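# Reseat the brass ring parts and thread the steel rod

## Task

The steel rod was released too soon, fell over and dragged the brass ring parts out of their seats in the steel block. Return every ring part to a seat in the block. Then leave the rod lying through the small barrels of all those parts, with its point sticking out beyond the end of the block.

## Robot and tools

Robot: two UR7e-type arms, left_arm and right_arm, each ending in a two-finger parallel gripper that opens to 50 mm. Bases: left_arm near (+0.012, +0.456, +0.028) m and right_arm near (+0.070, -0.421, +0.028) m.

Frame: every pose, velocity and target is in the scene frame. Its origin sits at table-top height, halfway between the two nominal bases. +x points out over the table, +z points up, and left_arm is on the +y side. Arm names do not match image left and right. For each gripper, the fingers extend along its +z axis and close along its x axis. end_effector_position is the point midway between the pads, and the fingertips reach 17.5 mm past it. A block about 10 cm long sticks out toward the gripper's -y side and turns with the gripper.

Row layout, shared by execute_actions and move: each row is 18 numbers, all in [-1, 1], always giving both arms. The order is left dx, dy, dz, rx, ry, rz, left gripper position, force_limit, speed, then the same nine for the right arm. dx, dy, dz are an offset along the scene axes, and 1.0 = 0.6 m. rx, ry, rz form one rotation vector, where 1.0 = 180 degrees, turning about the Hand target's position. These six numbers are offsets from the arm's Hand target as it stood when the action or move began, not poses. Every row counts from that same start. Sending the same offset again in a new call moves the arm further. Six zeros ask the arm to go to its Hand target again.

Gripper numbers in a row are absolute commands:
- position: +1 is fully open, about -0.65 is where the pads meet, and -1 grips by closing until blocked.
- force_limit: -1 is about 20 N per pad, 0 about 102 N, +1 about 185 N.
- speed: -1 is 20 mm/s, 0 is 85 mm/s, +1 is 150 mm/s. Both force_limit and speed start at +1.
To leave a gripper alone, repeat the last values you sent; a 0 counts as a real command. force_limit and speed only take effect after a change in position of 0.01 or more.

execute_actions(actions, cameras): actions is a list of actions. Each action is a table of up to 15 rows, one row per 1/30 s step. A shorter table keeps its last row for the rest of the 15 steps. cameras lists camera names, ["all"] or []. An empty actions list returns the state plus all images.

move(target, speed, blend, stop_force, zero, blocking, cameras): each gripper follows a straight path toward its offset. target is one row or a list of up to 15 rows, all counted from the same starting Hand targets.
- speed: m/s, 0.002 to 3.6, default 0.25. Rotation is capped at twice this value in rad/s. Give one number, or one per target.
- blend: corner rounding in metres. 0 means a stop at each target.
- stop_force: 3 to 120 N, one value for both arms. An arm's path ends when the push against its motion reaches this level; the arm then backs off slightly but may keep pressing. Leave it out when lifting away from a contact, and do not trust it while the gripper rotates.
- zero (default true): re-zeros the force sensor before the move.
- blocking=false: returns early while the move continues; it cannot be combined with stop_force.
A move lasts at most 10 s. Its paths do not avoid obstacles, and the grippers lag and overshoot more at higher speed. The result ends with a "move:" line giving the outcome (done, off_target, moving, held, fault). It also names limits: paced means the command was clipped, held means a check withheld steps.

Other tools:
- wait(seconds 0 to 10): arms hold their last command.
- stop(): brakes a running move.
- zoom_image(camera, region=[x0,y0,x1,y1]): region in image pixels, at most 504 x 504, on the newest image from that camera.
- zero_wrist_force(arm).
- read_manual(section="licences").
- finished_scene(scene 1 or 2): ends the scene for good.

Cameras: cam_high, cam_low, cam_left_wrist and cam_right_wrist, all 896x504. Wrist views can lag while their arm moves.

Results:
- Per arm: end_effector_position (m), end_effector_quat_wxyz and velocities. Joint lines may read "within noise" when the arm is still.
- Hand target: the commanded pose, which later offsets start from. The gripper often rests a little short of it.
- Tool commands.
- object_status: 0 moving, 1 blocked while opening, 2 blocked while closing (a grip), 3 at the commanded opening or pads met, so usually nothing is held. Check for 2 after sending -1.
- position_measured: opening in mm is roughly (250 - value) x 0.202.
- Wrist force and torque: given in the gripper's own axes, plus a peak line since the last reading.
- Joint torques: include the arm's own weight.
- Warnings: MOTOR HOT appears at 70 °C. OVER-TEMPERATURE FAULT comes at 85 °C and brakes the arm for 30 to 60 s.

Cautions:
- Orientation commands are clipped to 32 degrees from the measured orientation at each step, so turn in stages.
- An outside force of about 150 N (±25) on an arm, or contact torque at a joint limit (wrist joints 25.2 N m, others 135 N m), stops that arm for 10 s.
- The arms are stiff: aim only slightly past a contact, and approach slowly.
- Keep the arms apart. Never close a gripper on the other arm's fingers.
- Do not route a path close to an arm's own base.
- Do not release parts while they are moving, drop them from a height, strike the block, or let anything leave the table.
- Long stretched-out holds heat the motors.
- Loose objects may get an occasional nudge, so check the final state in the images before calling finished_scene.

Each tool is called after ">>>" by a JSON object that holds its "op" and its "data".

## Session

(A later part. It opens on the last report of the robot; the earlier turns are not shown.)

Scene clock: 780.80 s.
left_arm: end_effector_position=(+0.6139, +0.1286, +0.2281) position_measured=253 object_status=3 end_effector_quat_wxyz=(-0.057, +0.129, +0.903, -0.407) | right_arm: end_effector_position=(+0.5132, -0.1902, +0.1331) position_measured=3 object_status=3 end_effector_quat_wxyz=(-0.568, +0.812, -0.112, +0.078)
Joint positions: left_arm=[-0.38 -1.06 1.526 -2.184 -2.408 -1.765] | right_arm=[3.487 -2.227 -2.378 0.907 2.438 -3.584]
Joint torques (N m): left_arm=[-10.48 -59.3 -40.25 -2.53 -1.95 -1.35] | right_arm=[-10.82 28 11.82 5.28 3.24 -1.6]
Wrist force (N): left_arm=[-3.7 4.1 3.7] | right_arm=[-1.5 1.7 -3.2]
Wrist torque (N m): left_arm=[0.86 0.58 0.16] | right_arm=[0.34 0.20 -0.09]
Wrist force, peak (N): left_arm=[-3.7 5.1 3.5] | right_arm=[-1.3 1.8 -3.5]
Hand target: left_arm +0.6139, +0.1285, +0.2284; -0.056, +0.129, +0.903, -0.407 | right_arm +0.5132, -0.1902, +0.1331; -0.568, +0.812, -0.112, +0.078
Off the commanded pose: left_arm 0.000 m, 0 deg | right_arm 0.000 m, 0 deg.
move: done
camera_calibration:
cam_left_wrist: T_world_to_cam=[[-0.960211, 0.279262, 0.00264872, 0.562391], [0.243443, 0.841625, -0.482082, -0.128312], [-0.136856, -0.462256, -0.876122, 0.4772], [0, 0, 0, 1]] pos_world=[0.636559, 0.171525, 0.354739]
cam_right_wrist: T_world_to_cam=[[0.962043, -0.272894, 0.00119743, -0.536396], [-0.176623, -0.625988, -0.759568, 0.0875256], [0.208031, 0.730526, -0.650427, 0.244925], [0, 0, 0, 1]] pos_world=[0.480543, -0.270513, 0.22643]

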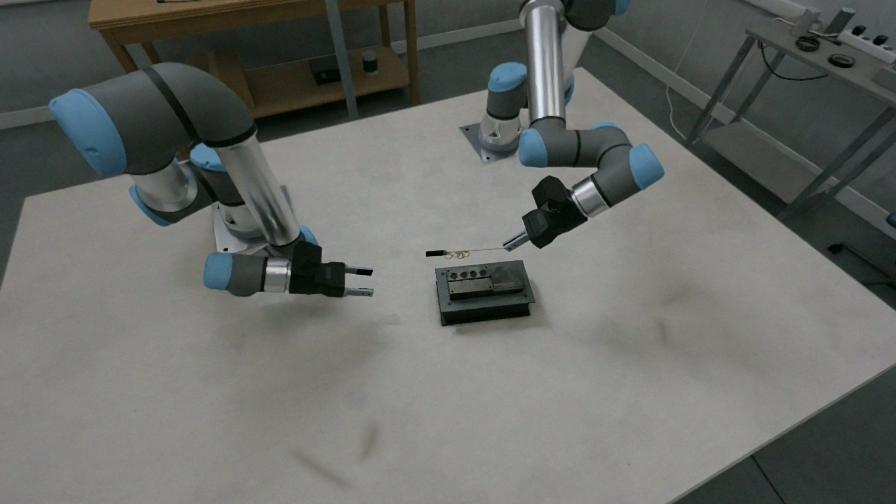

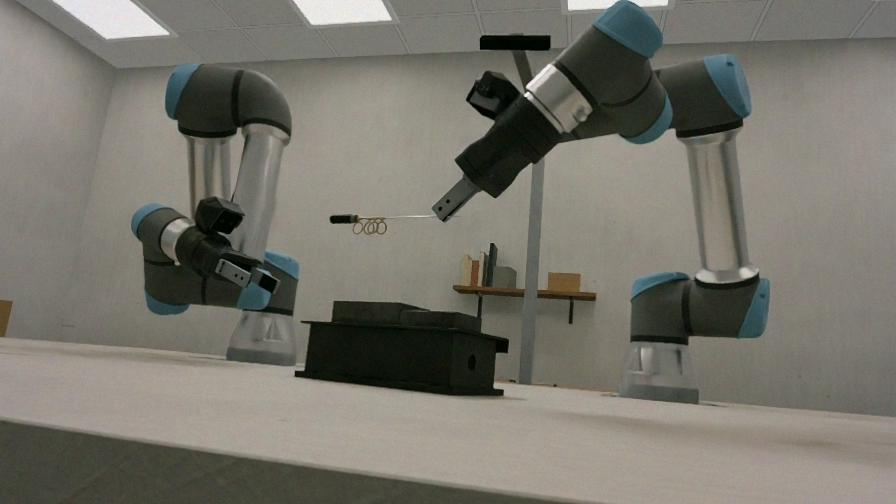

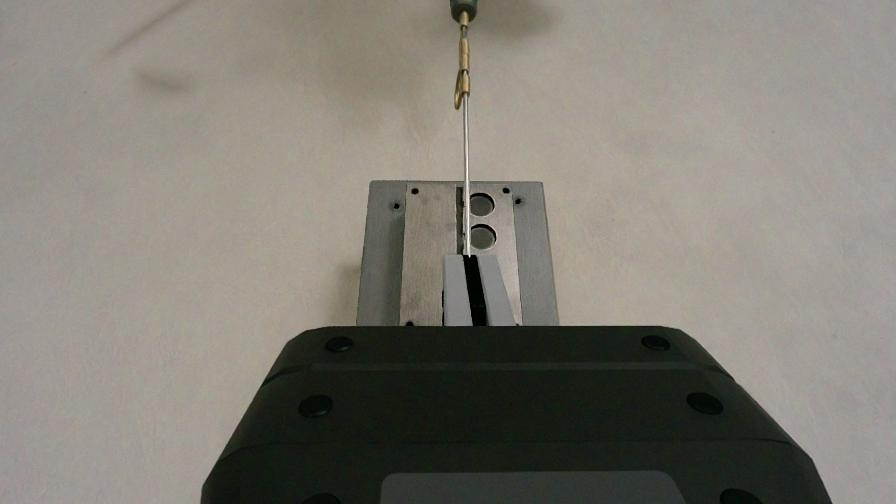

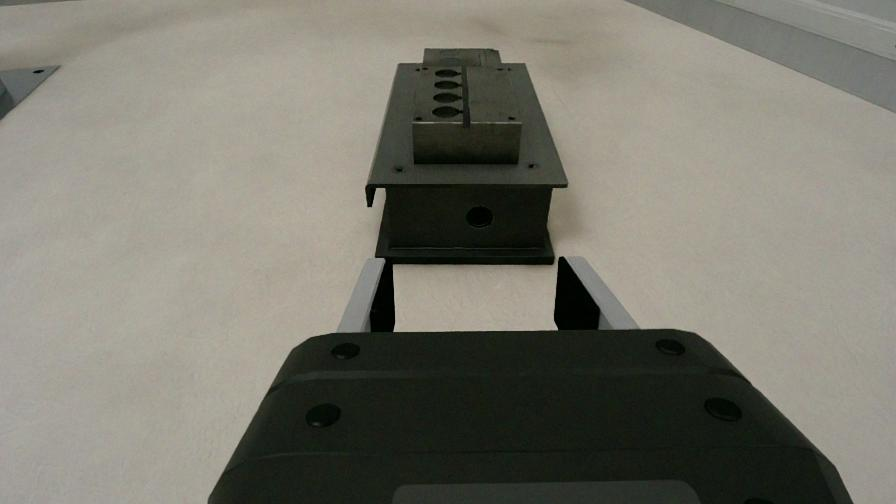

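>>> {"op": "move", "data": {"target": [[0,0,0,0,0,0,-1,0,-1,0,0,0.2133,-0.1603,0.0455,0,-0.1,0,-0.5],[0,0,0,0,0,0,-1,0,-1,0.0905,0.2953,0.2133,-0.1603,0.0455,0,-0.1,0,-0.5]], "speed": 0.15, "blend": 0.02, "cameras": ["all"]}}

>>> {"op": "zoom_image", "data": {"camera": "cam_right_wrist", "region": [380, 90, 560, 330]}}

>>> {"op": "zoom_image", "data": {"camera": "cam_left_wrist", "region": [330, 0, 610, 330]}}

>>> {"op": "zoom_image", "data": {"camera": "cam_low", "region": [280, 150, 520, 320]}}

Scene clock: 815.27 s.
left_arm: end_effector_position=(+0.6139, +0.1285, +0.2284) position_measured=253 object_status=3 end_effector_quat_wxyz=(-0.056, +0.129, +0.903, -0.407) | right_arm: end_effector_position=(+0.5675, -0.0131, +0.2610) position_measured=167 object_status=3 end_effector_quat_wxyz=(-0.339, +0.931, -0.129, +0.045)
Joint positions: left_arm=[-0.38 -1.061 1.526 -2.184 -2.408 -1.765] | right_arm=[3.896 -1.771 -1.923 -0.395 1.907 -3.567]
Joint torques (N m): left_arm=[-11.41 -58.82 -37.89 -2.01 -2.64 0.38] | right_arm=[-2.45 31.74 30.65 2.48 2.68 -0.28]
Wrist force (N): left_arm=[-3.7 4.5 3.6] | right_arm=[-0.7 0.8 -1.5]
Wrist torque (N m): left_arm=[0.91 0.58 0.17] | right_arm=[0.12 0.10 -0.01]
Wrist force, peak (N): left_arm=[-3.9 4.5 4.0] | right_arm=[-1.3 3.9 -2.9]
Hand target: left_arm +0.6139, +0.1285, +0.2284; -0.056, +0.129, +0.903, -0.407 | right_arm +0.5675, -0.0130, +0.2610; -0.339, +0.931, -0.129, +0.045
Off the commanded pose: left_arm 0.000 m, 0 deg | right_arm 0.000 m, 0 deg.
move: done
camera_calibration:
cam_left_wrist: T_world_to_cam=[[-0.960188, 0.279346, 0.00228815, 0.562419], [0.243649, 0.841437, -0.482306, -0.128079], [-0.136656, -0.462547, -0.876, 0.477282], [0, 0, 0, 1]] pos_world=[0.636458, 0.171426, 0.355039]
cam_right_wrist: T_world_to_cam=[[0.962208, -0.272315, 0.000941506, -0.540457], [-0.256521, -0.907552, -0.332485, 0.23539], [0.091395, 0.319678, -0.943108, 0.324563], [0, 0, 0, 1]] pos_world=[0.550751, -0.0373018, 0.384871]

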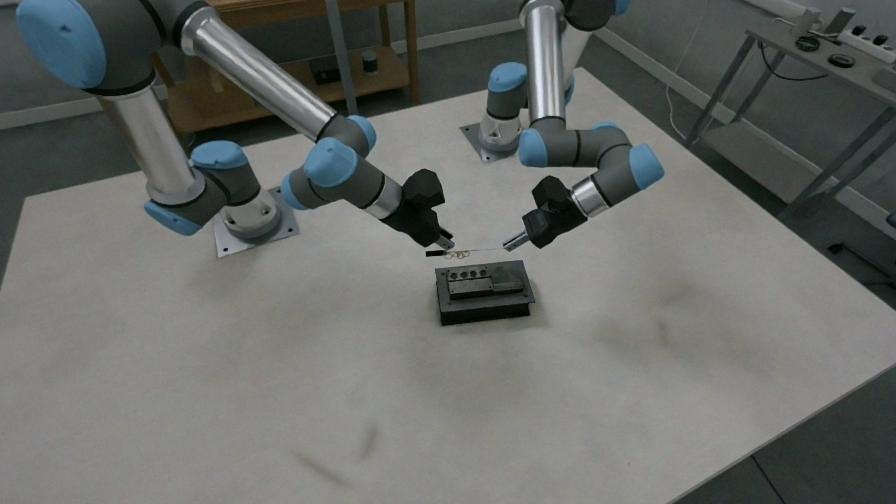

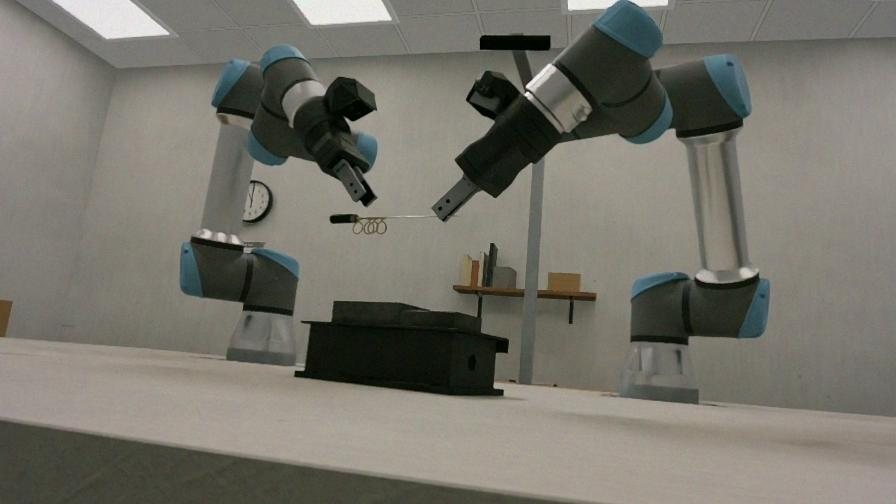

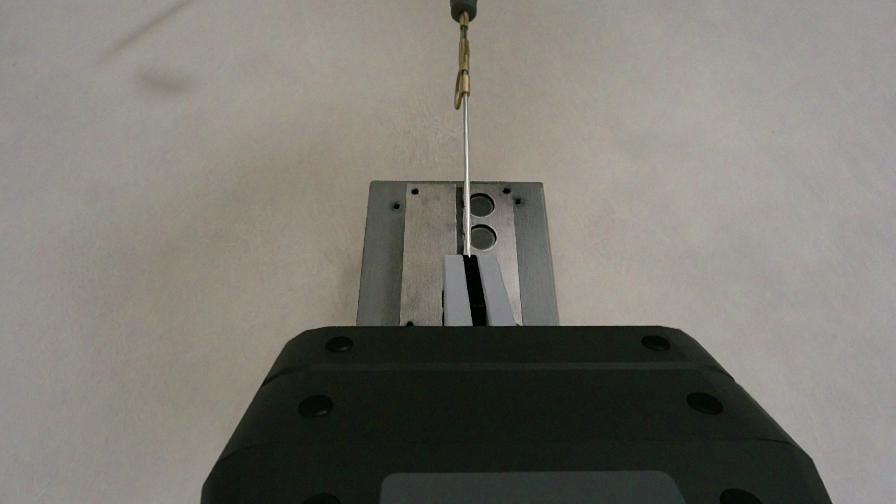

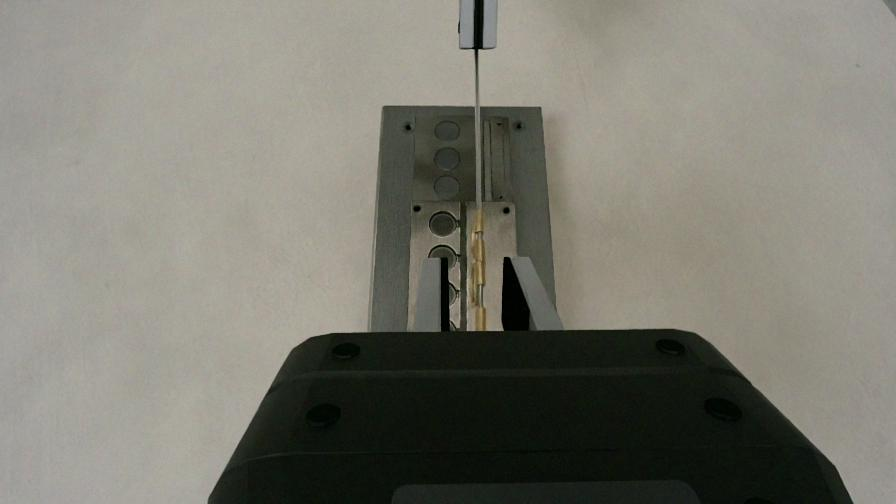

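Scaled by 2.100.

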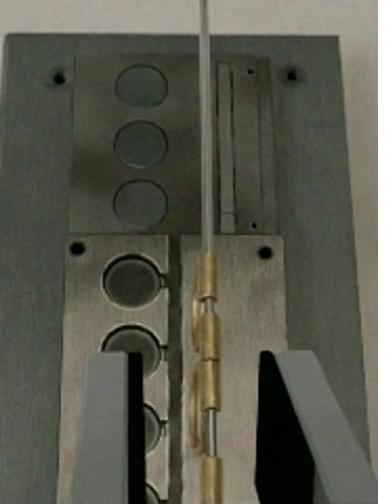

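Scaled by 1.527.

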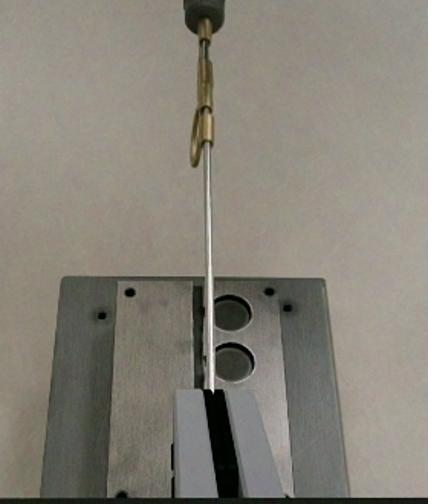

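Scaled by 2.100.

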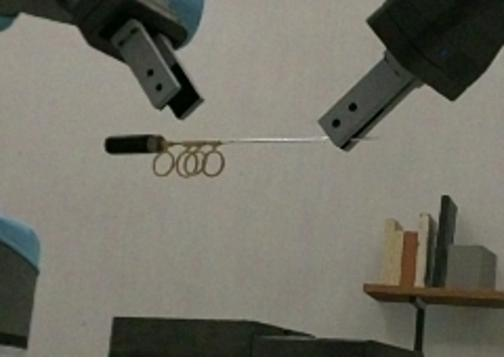

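>>> {"op": "move", "data": {"target": [0,0,0,0,0,0,-1,0,-1,0.0253,0.0643,-0.03,0,0,0,-0.1,0,-0.5], "speed": 0.1, "cameras": ["cam_low","cam_right_wrist"]}}

>>> {"op": "zoom_image", "data": {"camera": "cam_right_wrist", "region": [380, 90, 560, 330]}}

>>> {"op": "zoom_image", "data": {"camera": "cam_low", "region": [320, 170, 480, 260]}}

Scene clock: 845.23 s.
left_arm: end_effector_position=(+0.6139, +0.1285, +0.2284) position_measured=253 object_status=3 end_effector_quat_wxyz=(-0.056, +0.129, +0.903, -0.407) | right_arm: end_effector_position=(+0.5826, +0.0256, +0.2430) position_measured=167 object_status=3 end_effector_quat_wxyz=(-0.339, +0.931, -0.129, +0.045)
Joint positions: left_arm=[-0.38 -1.061 1.526 -2.184 -2.408 -1.765] | right_arm=[3.929 -1.867 -1.853 -0.359 1.888 -3.539]
Joint torques (N m): left_arm=[-11.33 -57.04 -36.85 -2.04 -0.65 1.19] | right_arm=[-11.14 37.72 22.35 1.91 2.95 -1.56]
Wrist force (N): left_arm=[-3.7 4.2 3.8] | right_arm=[-0.6 0.9 -1.5]
Wrist torque (N m): left_arm=[0.88 0.58 0.16] | right_arm=[0.14 0.07 -0.04]
Wrist force, peak (N): left_arm=[-3.9 4.6 3.8] | right_arm=[-1.1 1.5 -3.0]
Hand target: left_arm +0.6139, +0.1285, +0.2284; -0.056, +0.129, +0.903, -0.407 | right_arm +0.5827, +0.0255, +0.2430; -0.339, +0.931, -0.129, +0.045
Off the commanded pose: left_arm 0.000 m, 0 deg | right_arm 0.000 m, 0 deg.
move: done
camera_calibration:
cam_right_wrist: T_world_to_cam=[[0.962197, -0.272353, 0.00097166, -0.544463], [-0.256526, -0.907468, -0.332712, 0.26843], [0.0914968, 0.319885, -0.943028, 0.293874], [0, 0, 0, 1]] pos_world=[0.565851, 0.0012992, 0.366971]
Images, in order (width x height): cam_low 896x504, cam_right_wrist 896x504.

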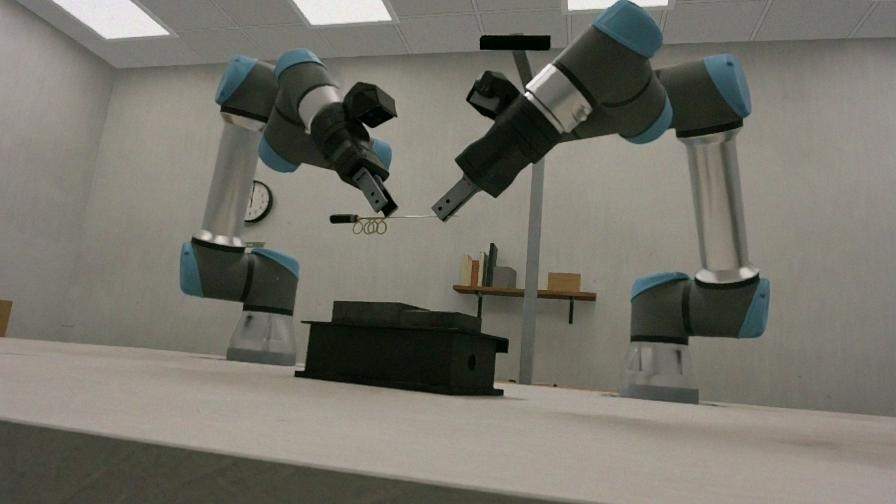

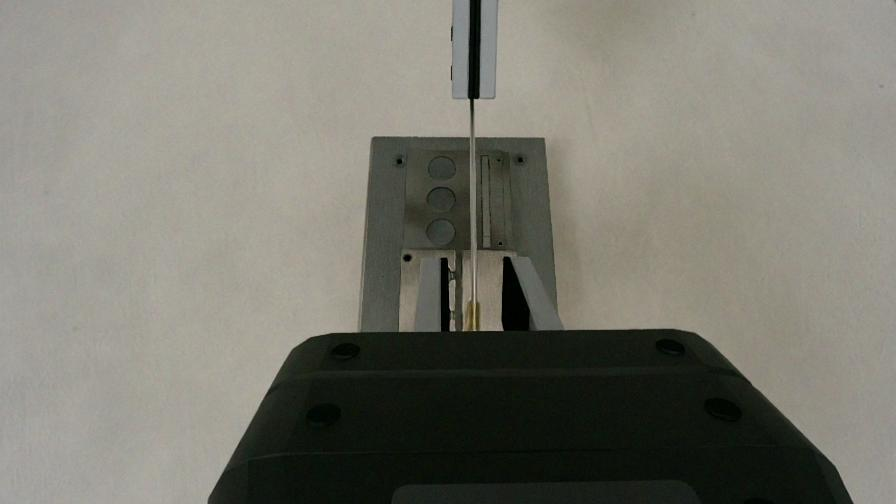

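Scaled by 2.100.

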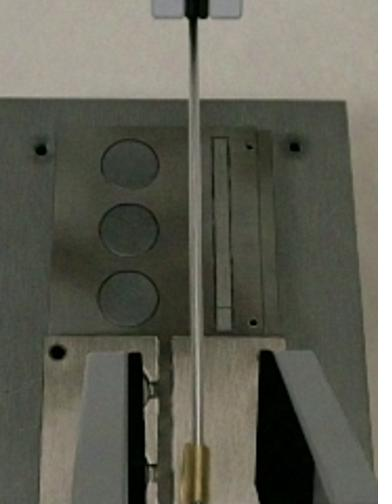

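Scaled by 3.150.

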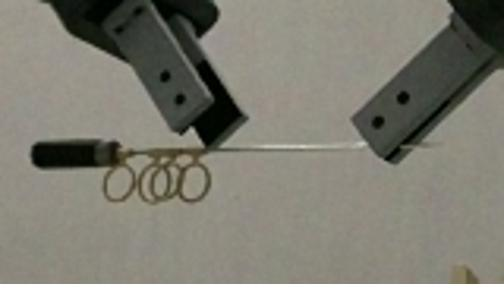

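>>> {"op": "zoom_image", "data": {"camera": "cam_low", "region": [345, 190, 405, 240]}}

>>> {"op": "zoom_image", "data": {"camera": "cam_right_wrist", "region": [430, 240, 530, 335]}}

Scaled by 8.400.

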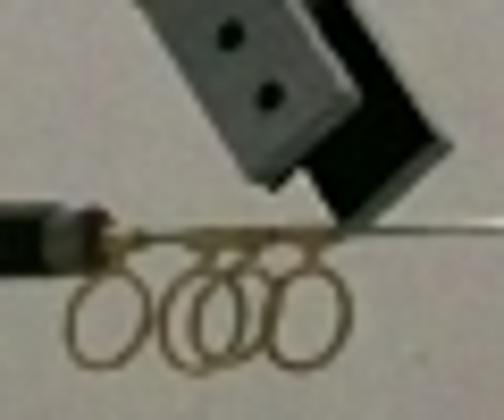

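Scaled by 5.040.

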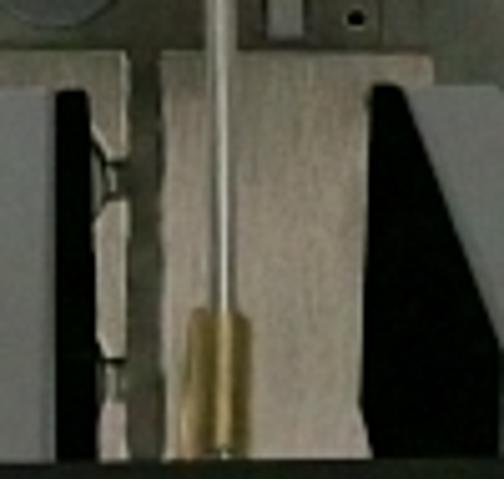

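>>> {"op": "move", "data": {"target": [[0,0,0,0,0,0,-1,0,-1,0.0005,0.0017,-0.0133,0,0,0,-0.1,0,-0.5],[0,0,0,0,0,0,-1,0,-1,0.0005,0.0017,-0.0133,0,0,0,-1,-0.85,-1]], "speed": 0.04, "cameras": ["cam_low","cam_right_wrist","cam_left_wrist"]}}

>>> {"op": "zoom_image", "data": {"camera": "cam_low", "region": [345, 190, 405, 240]}}

>>> {"op": "zoom_image", "data": {"camera": "cam_right_wrist", "region": [430, 240, 530, 335]}}

>>> {"op": "zoom_image", "data": {"camera": "cam_left_wrist", "region": [400, 0, 520, 130]}}

Scene clock: 890.57 s.
left_arm: end_effector_position=(+0.6139, +0.1285, +0.2284) position_measured=253 object_status=3 end_effector_quat_wxyz=(-0.056, +0.129, +0.903, -0.407) | right_arm: end_effector_position=(+0.5830, +0.0266, +0.2351) position_measured=235 object_status=2 end_effector_quat_wxyz=(-0.339, +0.931, -0.129, +0.045)
Joint positions: left_arm=[-0.38 -1.061 1.526 -2.184 -2.408 -1.765] | right_arm=[3.93 -1.879 -1.86 -0.34 1.887 -3.539]
Joint torques (N m): left_arm=[-11.51 -54.58 -36.53 -1.98 0.01 1.14] | right_arm=[8.94 52.3 29.7 1.97 -0.68 0.35]
Wrist force (N): left_arm=[-3.6 4.5 3.9] | right_arm=[-0.4 0.9 -1.5]
Wrist torque (N m): left_arm=[0.91 0.61 0.17] | right_arm=[0.13 0.08 -0.08]
Wrist force, peak (N): left_arm=[-3.8 4.6 4.1] | right_arm=[-0.8 0.7 -1.8]
Hand target: left_arm +0.6139, +0.1285, +0.2284; -0.056, +0.129, +0.903, -0.407 | right_arm +0.5830, +0.0266, +0.2351; -0.339, +0.931, -0.129, +0.045
Off the commanded pose: left_arm 0.000 m, 0 deg | right_arm 0.000 m, 0 deg.
move: done
camera_calibration:
cam_left_wrist: T_world_to_cam=[[-0.960188, 0.279346, 0.00228815, 0.562419], [0.243649, 0.841437, -0.482306, -0.128079], [-0.136656, -0.462547, -0.876, 0.477282], [0, 0, 0, 1]] pos_world=[0.636458, 0.171426, 0.355039]
cam_right_wrist: T_world_to_cam=[[0.962172, -0.27244, 0.0009388, -0.544542], [-0.256618, -0.907441, -0.332712, 0.266831], [0.091496, 0.319886, -0.943028, 0.285974], [0, 0, 0, 1]] pos_world=[0.566251, 0.00229926, 0.358971]
Images, in order (width x height): cam_low 896x504, cam_left_wrist 896x504, cam_right_wrist 896x504.

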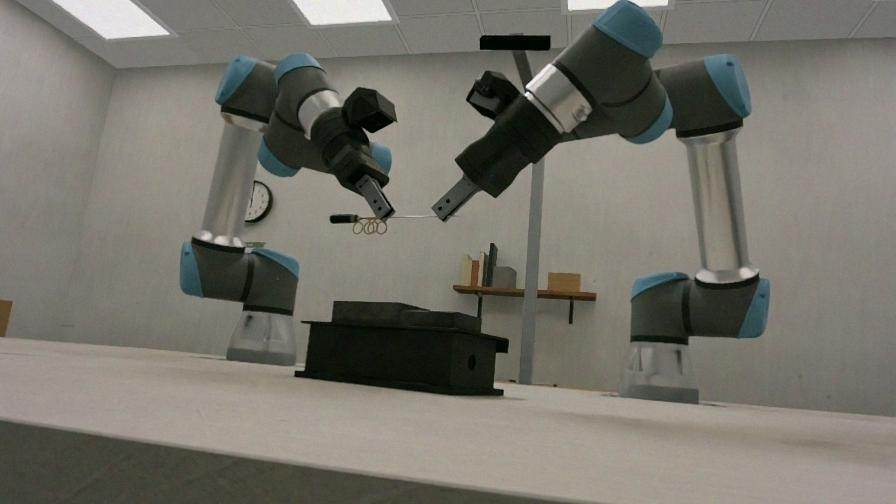

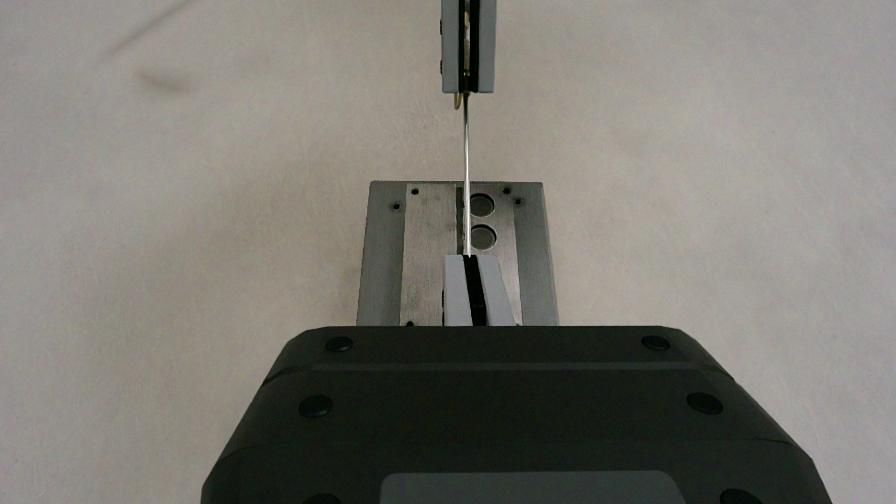

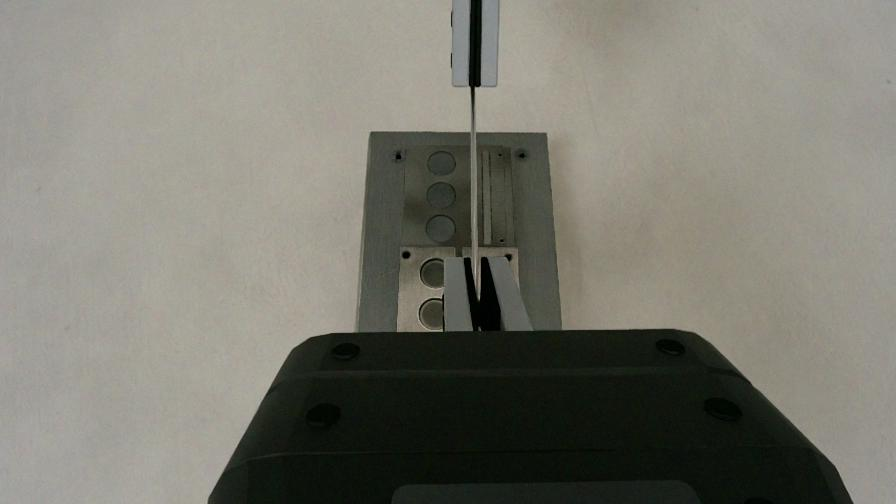

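Scaled by 8.400.

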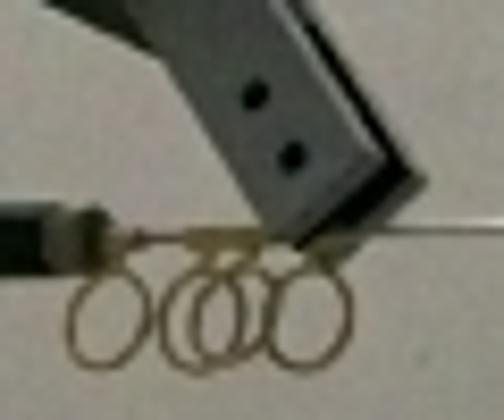

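Scaled by 5.040.

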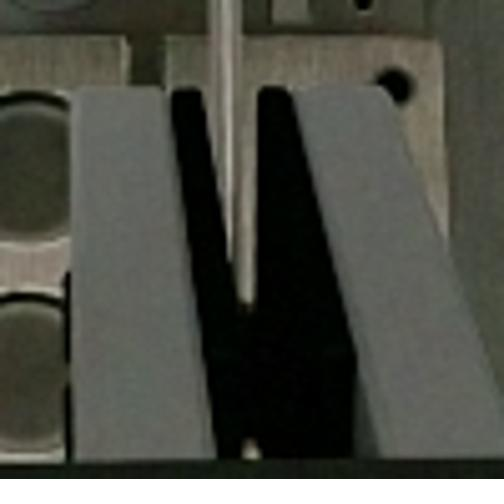

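Scaled by 3.877.

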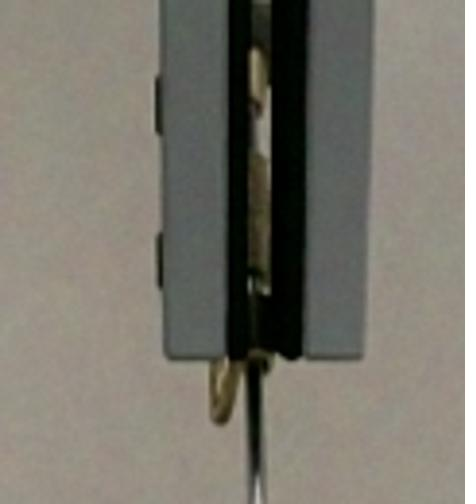

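>>> {"op": "move", "data": {"target": [0,0,0,0,0,0,-1,0,-1,0.02246,0.07678,0,0,0,0,-1,-0.85,-1], "speed": 0.04, "cameras": ["cam_low","cam_right_wrist","cam_left_wrist"]}}

>>> {"op": "zoom_image", "data": {"camera": "cam_low", "region": [325, 180, 445, 250]}}

>>> {"op": "zoom_image", "data": {"camera": "cam_right_wrist", "region": [430, 200, 530, 335]}}

>>> {"op": "zoom_image", "data": {"camera": "cam_left_wrist", "region": [400, 0, 520, 130]}}

Scene clock: 915.93 s.
left_arm: end_effector_position=(+0.6139, +0.1285, +0.2284) position_measured=253 object_status=3 end_effector_quat_wxyz=(-0.056, +0.129, +0.903, -0.407) | right_arm: end_effector_position=(+0.5964, +0.0727, +0.2349) position_measured=235 object_status=2 end_effector_quat_wxyz=(-0.339, +0.931, -0.129, +0.045)
Joint positions: left_arm=[-0.38 -1.061 1.526 -2.184 -2.408 -1.765] | right_arm=[3.97 -1.958 -1.75 -0.362 1.864 -3.505]
Joint torques (N m): left_arm=[-10.63 -53.21 -35.25 -2.15 0.11 1.01] | right_arm=[-10.12 56.26 14.32 5.83 2.66 -1.63]
Wrist force (N): left_arm=[-1.3 2.7 4.1] | right_arm=[1.5 0.8 -0.1]
Wrist torque (N m): left_arm=[0.93 0.65 0.22] | right_arm=[0.17 0.16 -0.10]
Wrist force, peak (N): left_arm=[-3.8 4.6 3.8] | right_arm=[1.2 2.7 -1.9]
Hand target: left_arm +0.6139, +0.1285, +0.2284; -0.056, +0.129, +0.903, -0.407 | right_arm +0.5965, +0.0726, +0.2351; -0.339, +0.931, -0.129, +0.045
Off the commanded pose: left_arm 0.000 m, 0 deg | right_arm 0.000 m, 0 deg.
move: done
camera_calibration:
cam_left_wrist: T_world_to_cam=[[-0.960188, 0.279346, 0.00228815, 0.562419], [0.243649, 0.841437, -0.482306, -0.128079], [-0.136656, -0.462547, -0.876, 0.477282], [0, 0, 0, 1]] pos_world=[0.636458, 0.171426, 0.355039]
cam_right_wrist: T_world_to_cam=[[0.962163, -0.272475, 0.000836333, -0.544803], [-0.256728, -0.907576, -0.332259, 0.312065], [0.0912913, 0.319473, -0.943188, 0.270072], [0, 0, 0, 1]] pos_world=[0.57965, 0.0484974, 0.358871]
Images, in order (width x height): cam_low 896x504, cam_left_wrist 896x504, cam_right_wrist 896x504.

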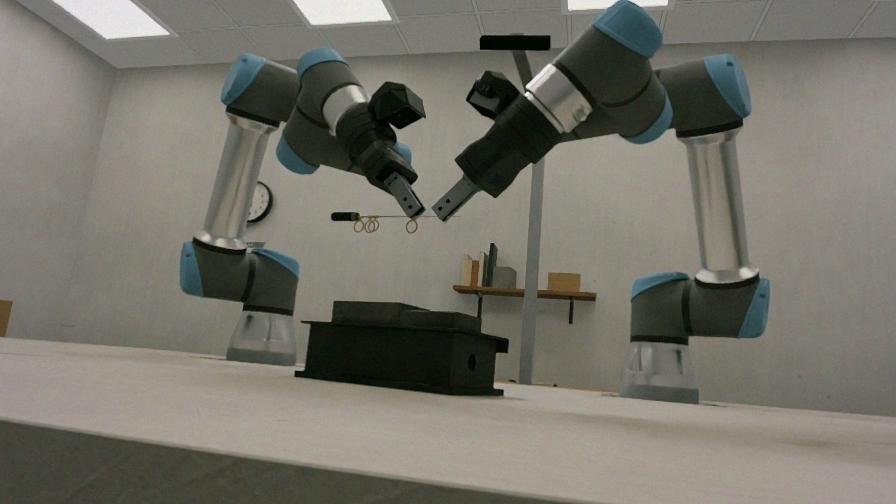

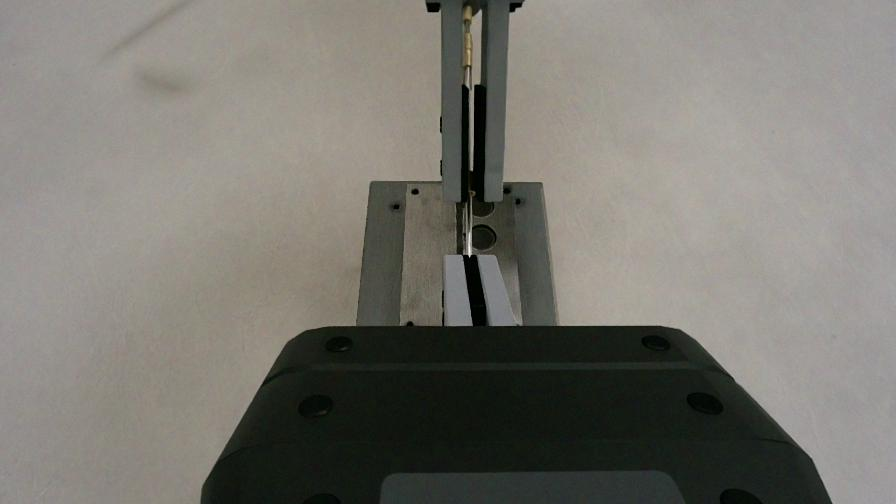

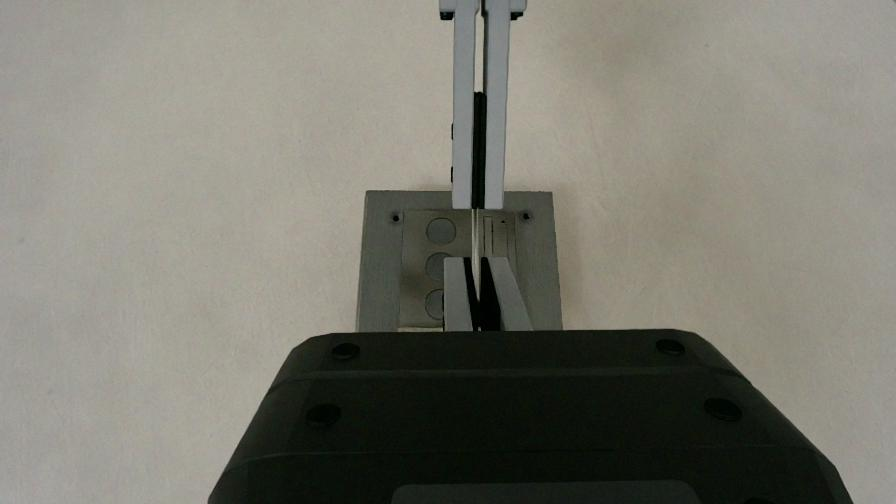

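Scaled by 4.200.

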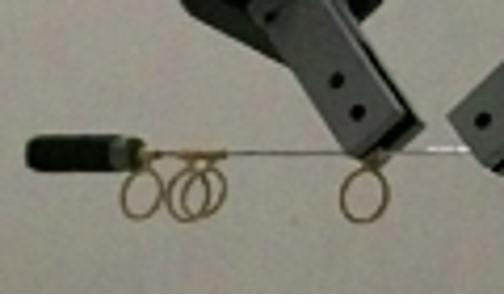

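Scaled by 3.733.

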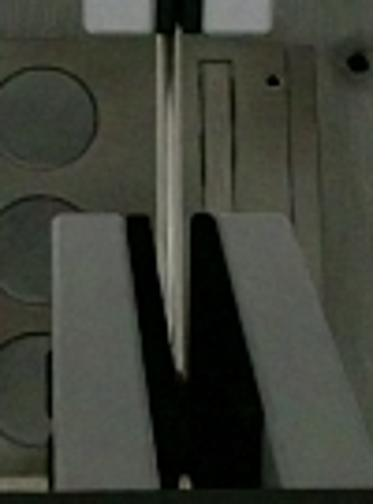

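Scaled by 3.877.

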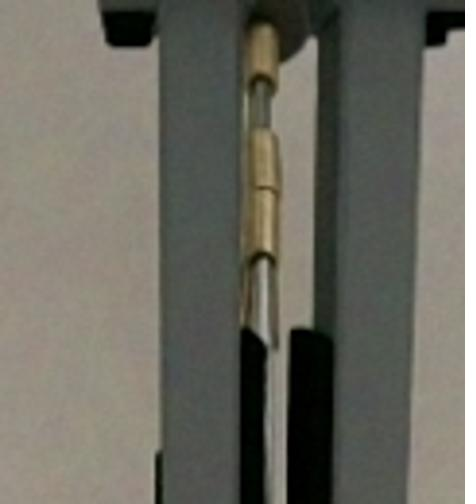

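>>> {"op": "move", "data": {"target": [[0,0,0,0,0,0,-1,0,-1,0,0,0,0,0,0,-0.1,-0.85,-0.8],[0,0,0,0,0,0,-1,0,-1,0,0,0.025,0,0,0,-0.1,-0.85,-0.8],[0,0,0,0,0,0,-1,0,-1,-0.0279,-0.0955,0.025,0,0,0,-0.1,-0.85,-0.8],[0,0,0,0,0,0,-1,0,-1,-0.0279,-0.0955,0,0,0,0,-0.1,-0.85,-0.8]], "speed": 0.08, "cameras": ["cam_low","cam_right_wrist","cam_left_wrist"]}}

>>> {"op": "zoom_image", "data": {"camera": "cam_low", "region": [325, 180, 445, 250]}}

>>> {"op": "zoom_image", "data": {"camera": "cam_right_wrist", "region": [400, 130, 550, 335]}}

>>> {"op": "zoom_image", "data": {"camera": "cam_left_wrist", "region": [400, 0, 520, 250]}}

Scene clock: 930.80 s.
left_arm: end_effector_position=(+0.6139, +0.1285, +0.2284) position_measured=253 object_status=3 end_effector_quat_wxyz=(-0.056, +0.129, +0.903, -0.407) | right_arm: end_effector_position=(+0.5797, +0.0153, +0.2350) position_measured=167 object_status=3 end_effector_quat_wxyz=(-0.339, +0.931, -0.129, +0.045)
Joint positions: left_arm=[-0.38 -1.061 1.526 -2.184 -2.408 -1.765] | right_arm=[3.919 -1.861 -1.885 -0.336 1.894 -3.548]
Joint torques (N m): left_arm=[5.32 -50.06 -34.12 -3.37 -0.11 1.12] | right_arm=[9.7 47.33 25.45 3.81 -1.38 1.69]
Wrist force (N): left_arm=[-3.8 4.2 3.9] | right_arm=[-0.8 0.9 -1.4]
Wrist torque (N m): left_arm=[0.87 0.61 0.17] | right_arm=[0.13 0.11 -0.02]
Wrist force, peak (N): left_arm=[-4.2 4.3 4.0] | right_arm=[-0.7 2.1 -2.3]
Hand target: left_arm +0.6139, +0.1285, +0.2284; -0.056, +0.129, +0.903, -0.407 | right_arm +0.5797, +0.0153, +0.2351; -0.339, +0.931, -0.129, +0.045
Off the commanded pose: left_arm 0.000 m, 0 deg | right_arm 0.000 m, 0 deg.
move: done
camera_calibration:
cam_left_wrist: T_world_to_cam=[[-0.960188, 0.279346, 0.00228815, 0.562419], [0.243649, 0.841437, -0.482306, -0.128079], [-0.136656, -0.462547, -0.876, 0.477282], [0, 0, 0, 1]] pos_world=[0.636458, 0.171426, 0.355039]
cam_right_wrist: T_world_to_cam=[[0.962183, -0.272401, 0.000908803, -0.544413], [-0.256613, -0.907526, -0.332485, 0.255734], [0.0913942, 0.319679, -0.943108, 0.289943], [0, 0, 0, 1]] pos_world=[0.56295, -0.00890172, 0.358971]
Images, in order (width x height): cam_low 896x504, cam_left_wrist 896x504, cam_right_wrist 896x504.

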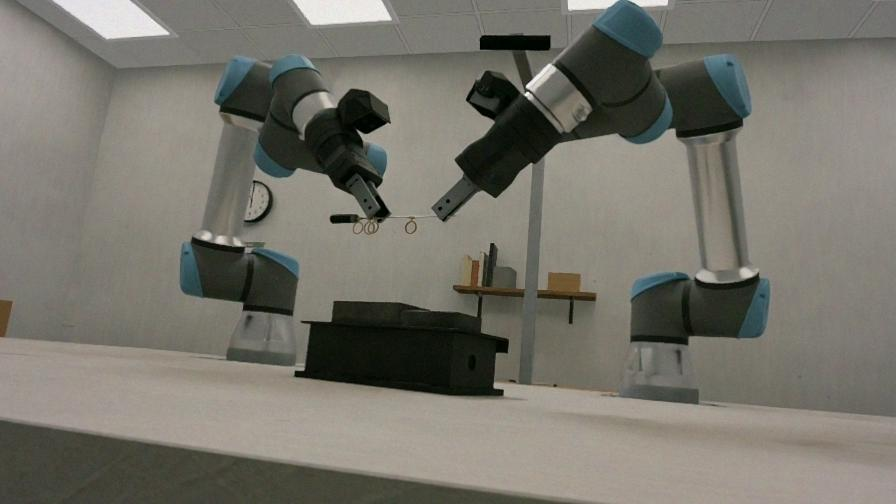

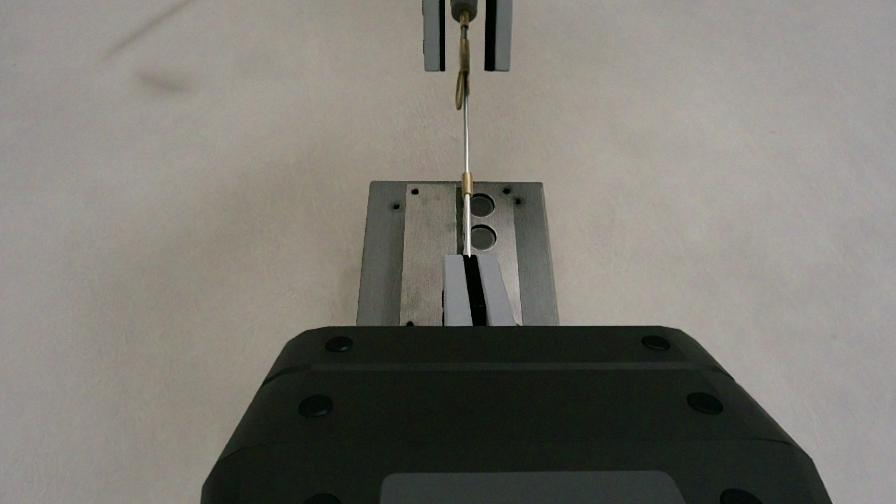

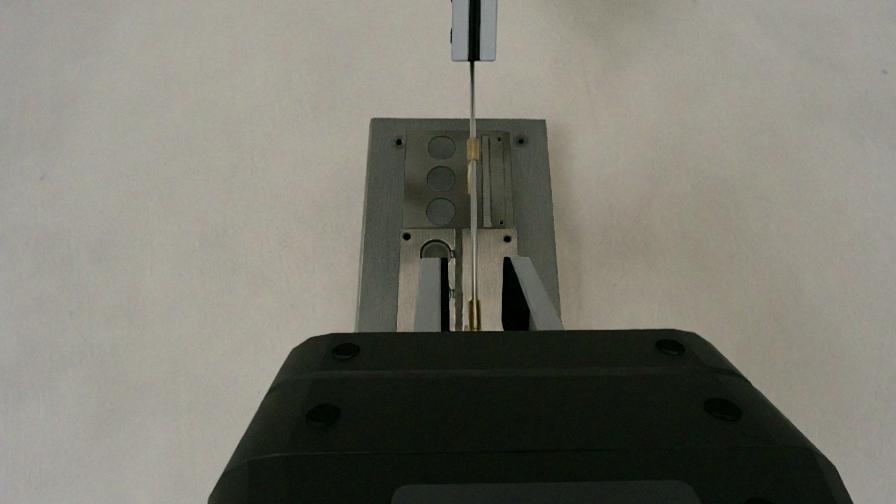

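Scaled by 4.200.

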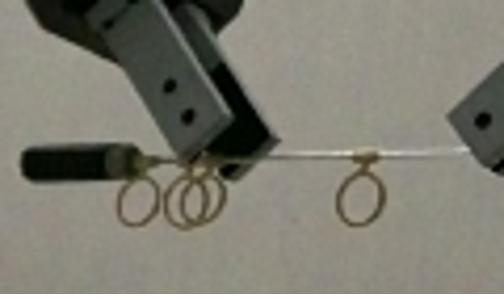

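Scaled by 2.459.

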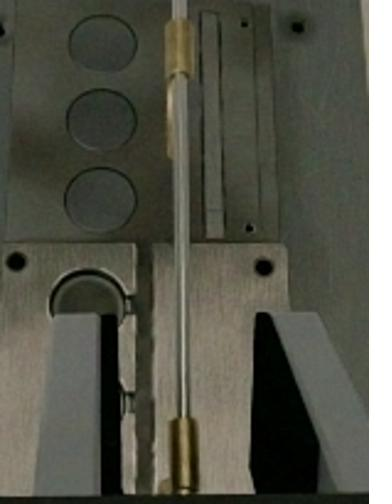

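Scaled by 2.016.

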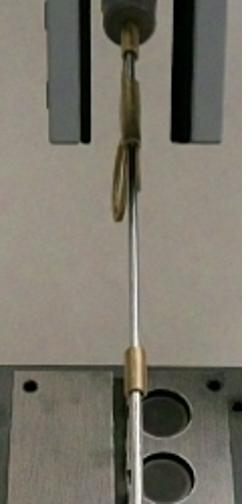

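>>> {"op": "move", "data": {"target": [[0,0,0,0,0,0,-1,0,-1,-0.0009,-0.0032,0,0,0,0,-0.1,-0.85,-0.8],[0,0,0,0,0,0,-1,0,-1,-0.0009,-0.0032,0,0,0,0,-1,-0.85,-1],[0,0,0,0,0,0,-1,0,-1,0.0157,0.0534,0,0,0,0,-1,-0.85,-1],[0,0,0,0,0,0,-1,0,-1,0.0157,0.0534,0,0,0,0,-0.1,-0.85,-0.8],[0,0,0,0,0,0,-1,0,-1,0.0157,0.0534,0.025,0,0,0,-0.1,-0.85,-0.8],[0,0,0,0,0,0,-1,0,-1,-0.0054,-0.0187,0.025,0,0,0,-0.1,-0.85,-0.8],[0,0,0,0,0,0,-1,0,-1,-0.0054,-0.0187,0,0,0,0,-0.1,-0.85,-0.8]], "speed": 0.06, "cameras": ["cam_low","cam_right_wrist","cam_left_wrist"]}}

>>> {"op": "zoom_image", "data": {"camera": "cam_low", "region": [325, 180, 445, 250]}}

>>> {"op": "zoom_image", "data": {"camera": "cam_right_wrist", "region": [400, 130, 550, 335]}}

>>> {"op": "zoom_image", "data": {"camera": "cam_left_wrist", "region": [400, 0, 520, 250]}}

Scene clock: 955.23 s.
left_arm: end_effector_position=(+0.6139, +0.1285, +0.2284) position_measured=253 object_status=3 end_effector_quat_wxyz=(-0.056, +0.129, +0.903, -0.407) | right_arm: end_effector_position=(+0.5765, +0.0041, +0.2349) position_measured=167 object_status=3 end_effector_quat_wxyz=(-0.339, +0.931, -0.129, +0.045)
Joint positions: left_arm=[-0.38 -1.061 1.526 -2.184 -2.408 -1.765] | right_arm=[3.908 -1.842 -1.91 -0.333 1.9 -3.557]
Joint torques (N m): left_arm=[9.48 -38.7 -30.38 -5.19 -0.09 1.05] | right_arm=[9.93 50.32 30.02 1.88 -1.45 1.74]
Wrist force (N): left_arm=[-3.6 4.2 3.6] | right_arm=[-0.8 0.8 -1.4]
Wrist torque (N m): left_arm=[0.86 0.56 0.16] | right_arm=[0.12 0.11 -0.02]
Wrist force, peak (N): left_arm=[-4.0 4.6 3.9] | right_arm=[-0.6 2.2 -1.9]
Hand target: left_arm +0.6139, +0.1285, +0.2284; -0.056, +0.129, +0.903, -0.407 | right_arm +0.5765, +0.0041, +0.2351; -0.339, +0.931, -0.129, +0.045
Off the commanded pose: left_arm 0.000 m, 0 deg | right_arm 0.000 m, 0 deg.
move: done
camera_calibration:
cam_left_wrist: T_world_to_cam=[[-0.960188, 0.279346, 0.00228815, 0.562419], [0.243649, 0.841437, -0.482306, -0.128079], [-0.136656, -0.462547, -0.876, 0.477282], [0, 0, 0, 1]] pos_world=[0.636458, 0.171426, 0.355039]
cam_right_wrist: T_world_to_cam=[[0.962183, -0.272401, 0.000908803, -0.544384], [-0.256613, -0.907526, -0.332485, 0.244716], [0.0913942, 0.319679, -0.943108, 0.293722], [0, 0, 0, 1]] pos_world=[0.55975, -0.0201017, 0.358871]
Images, in order (width x height): cam_low 896x504, cam_left_wrist 896x504, cam_right_wrist 896x504.

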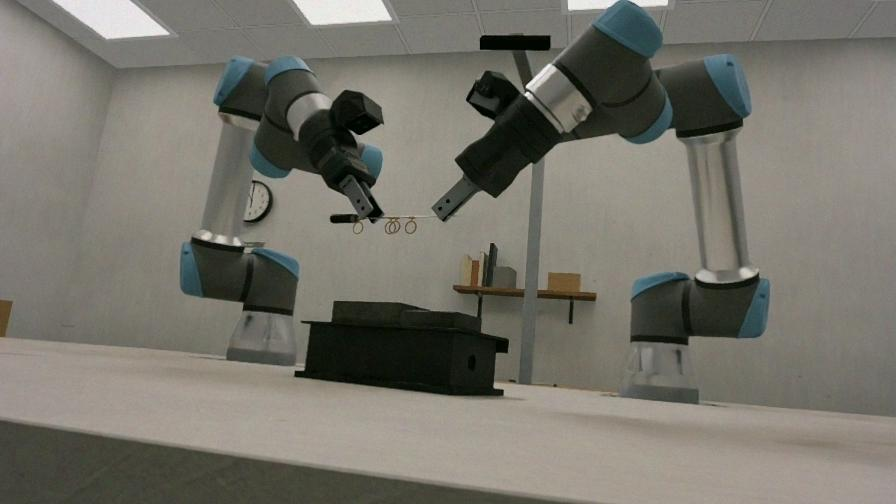

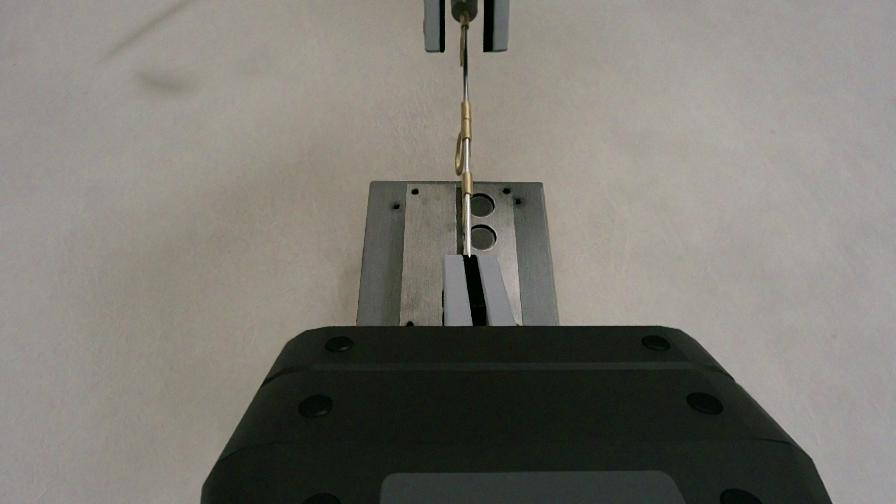

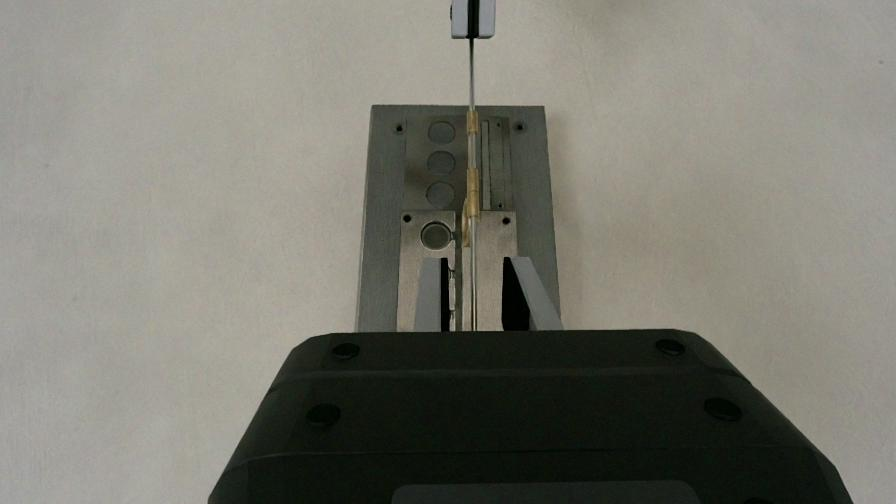

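Scaled by 4.200.

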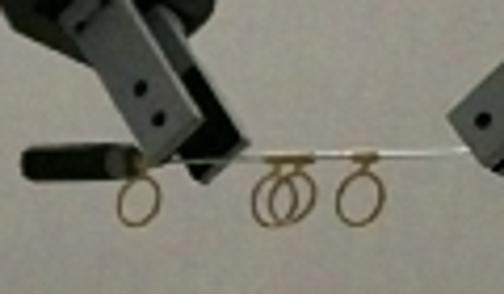

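Scaled by 2.459.

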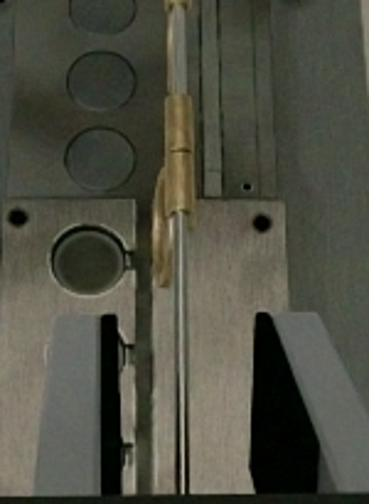

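Scaled by 2.016.

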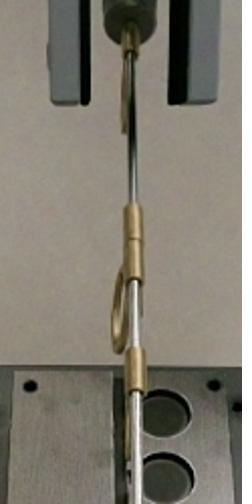

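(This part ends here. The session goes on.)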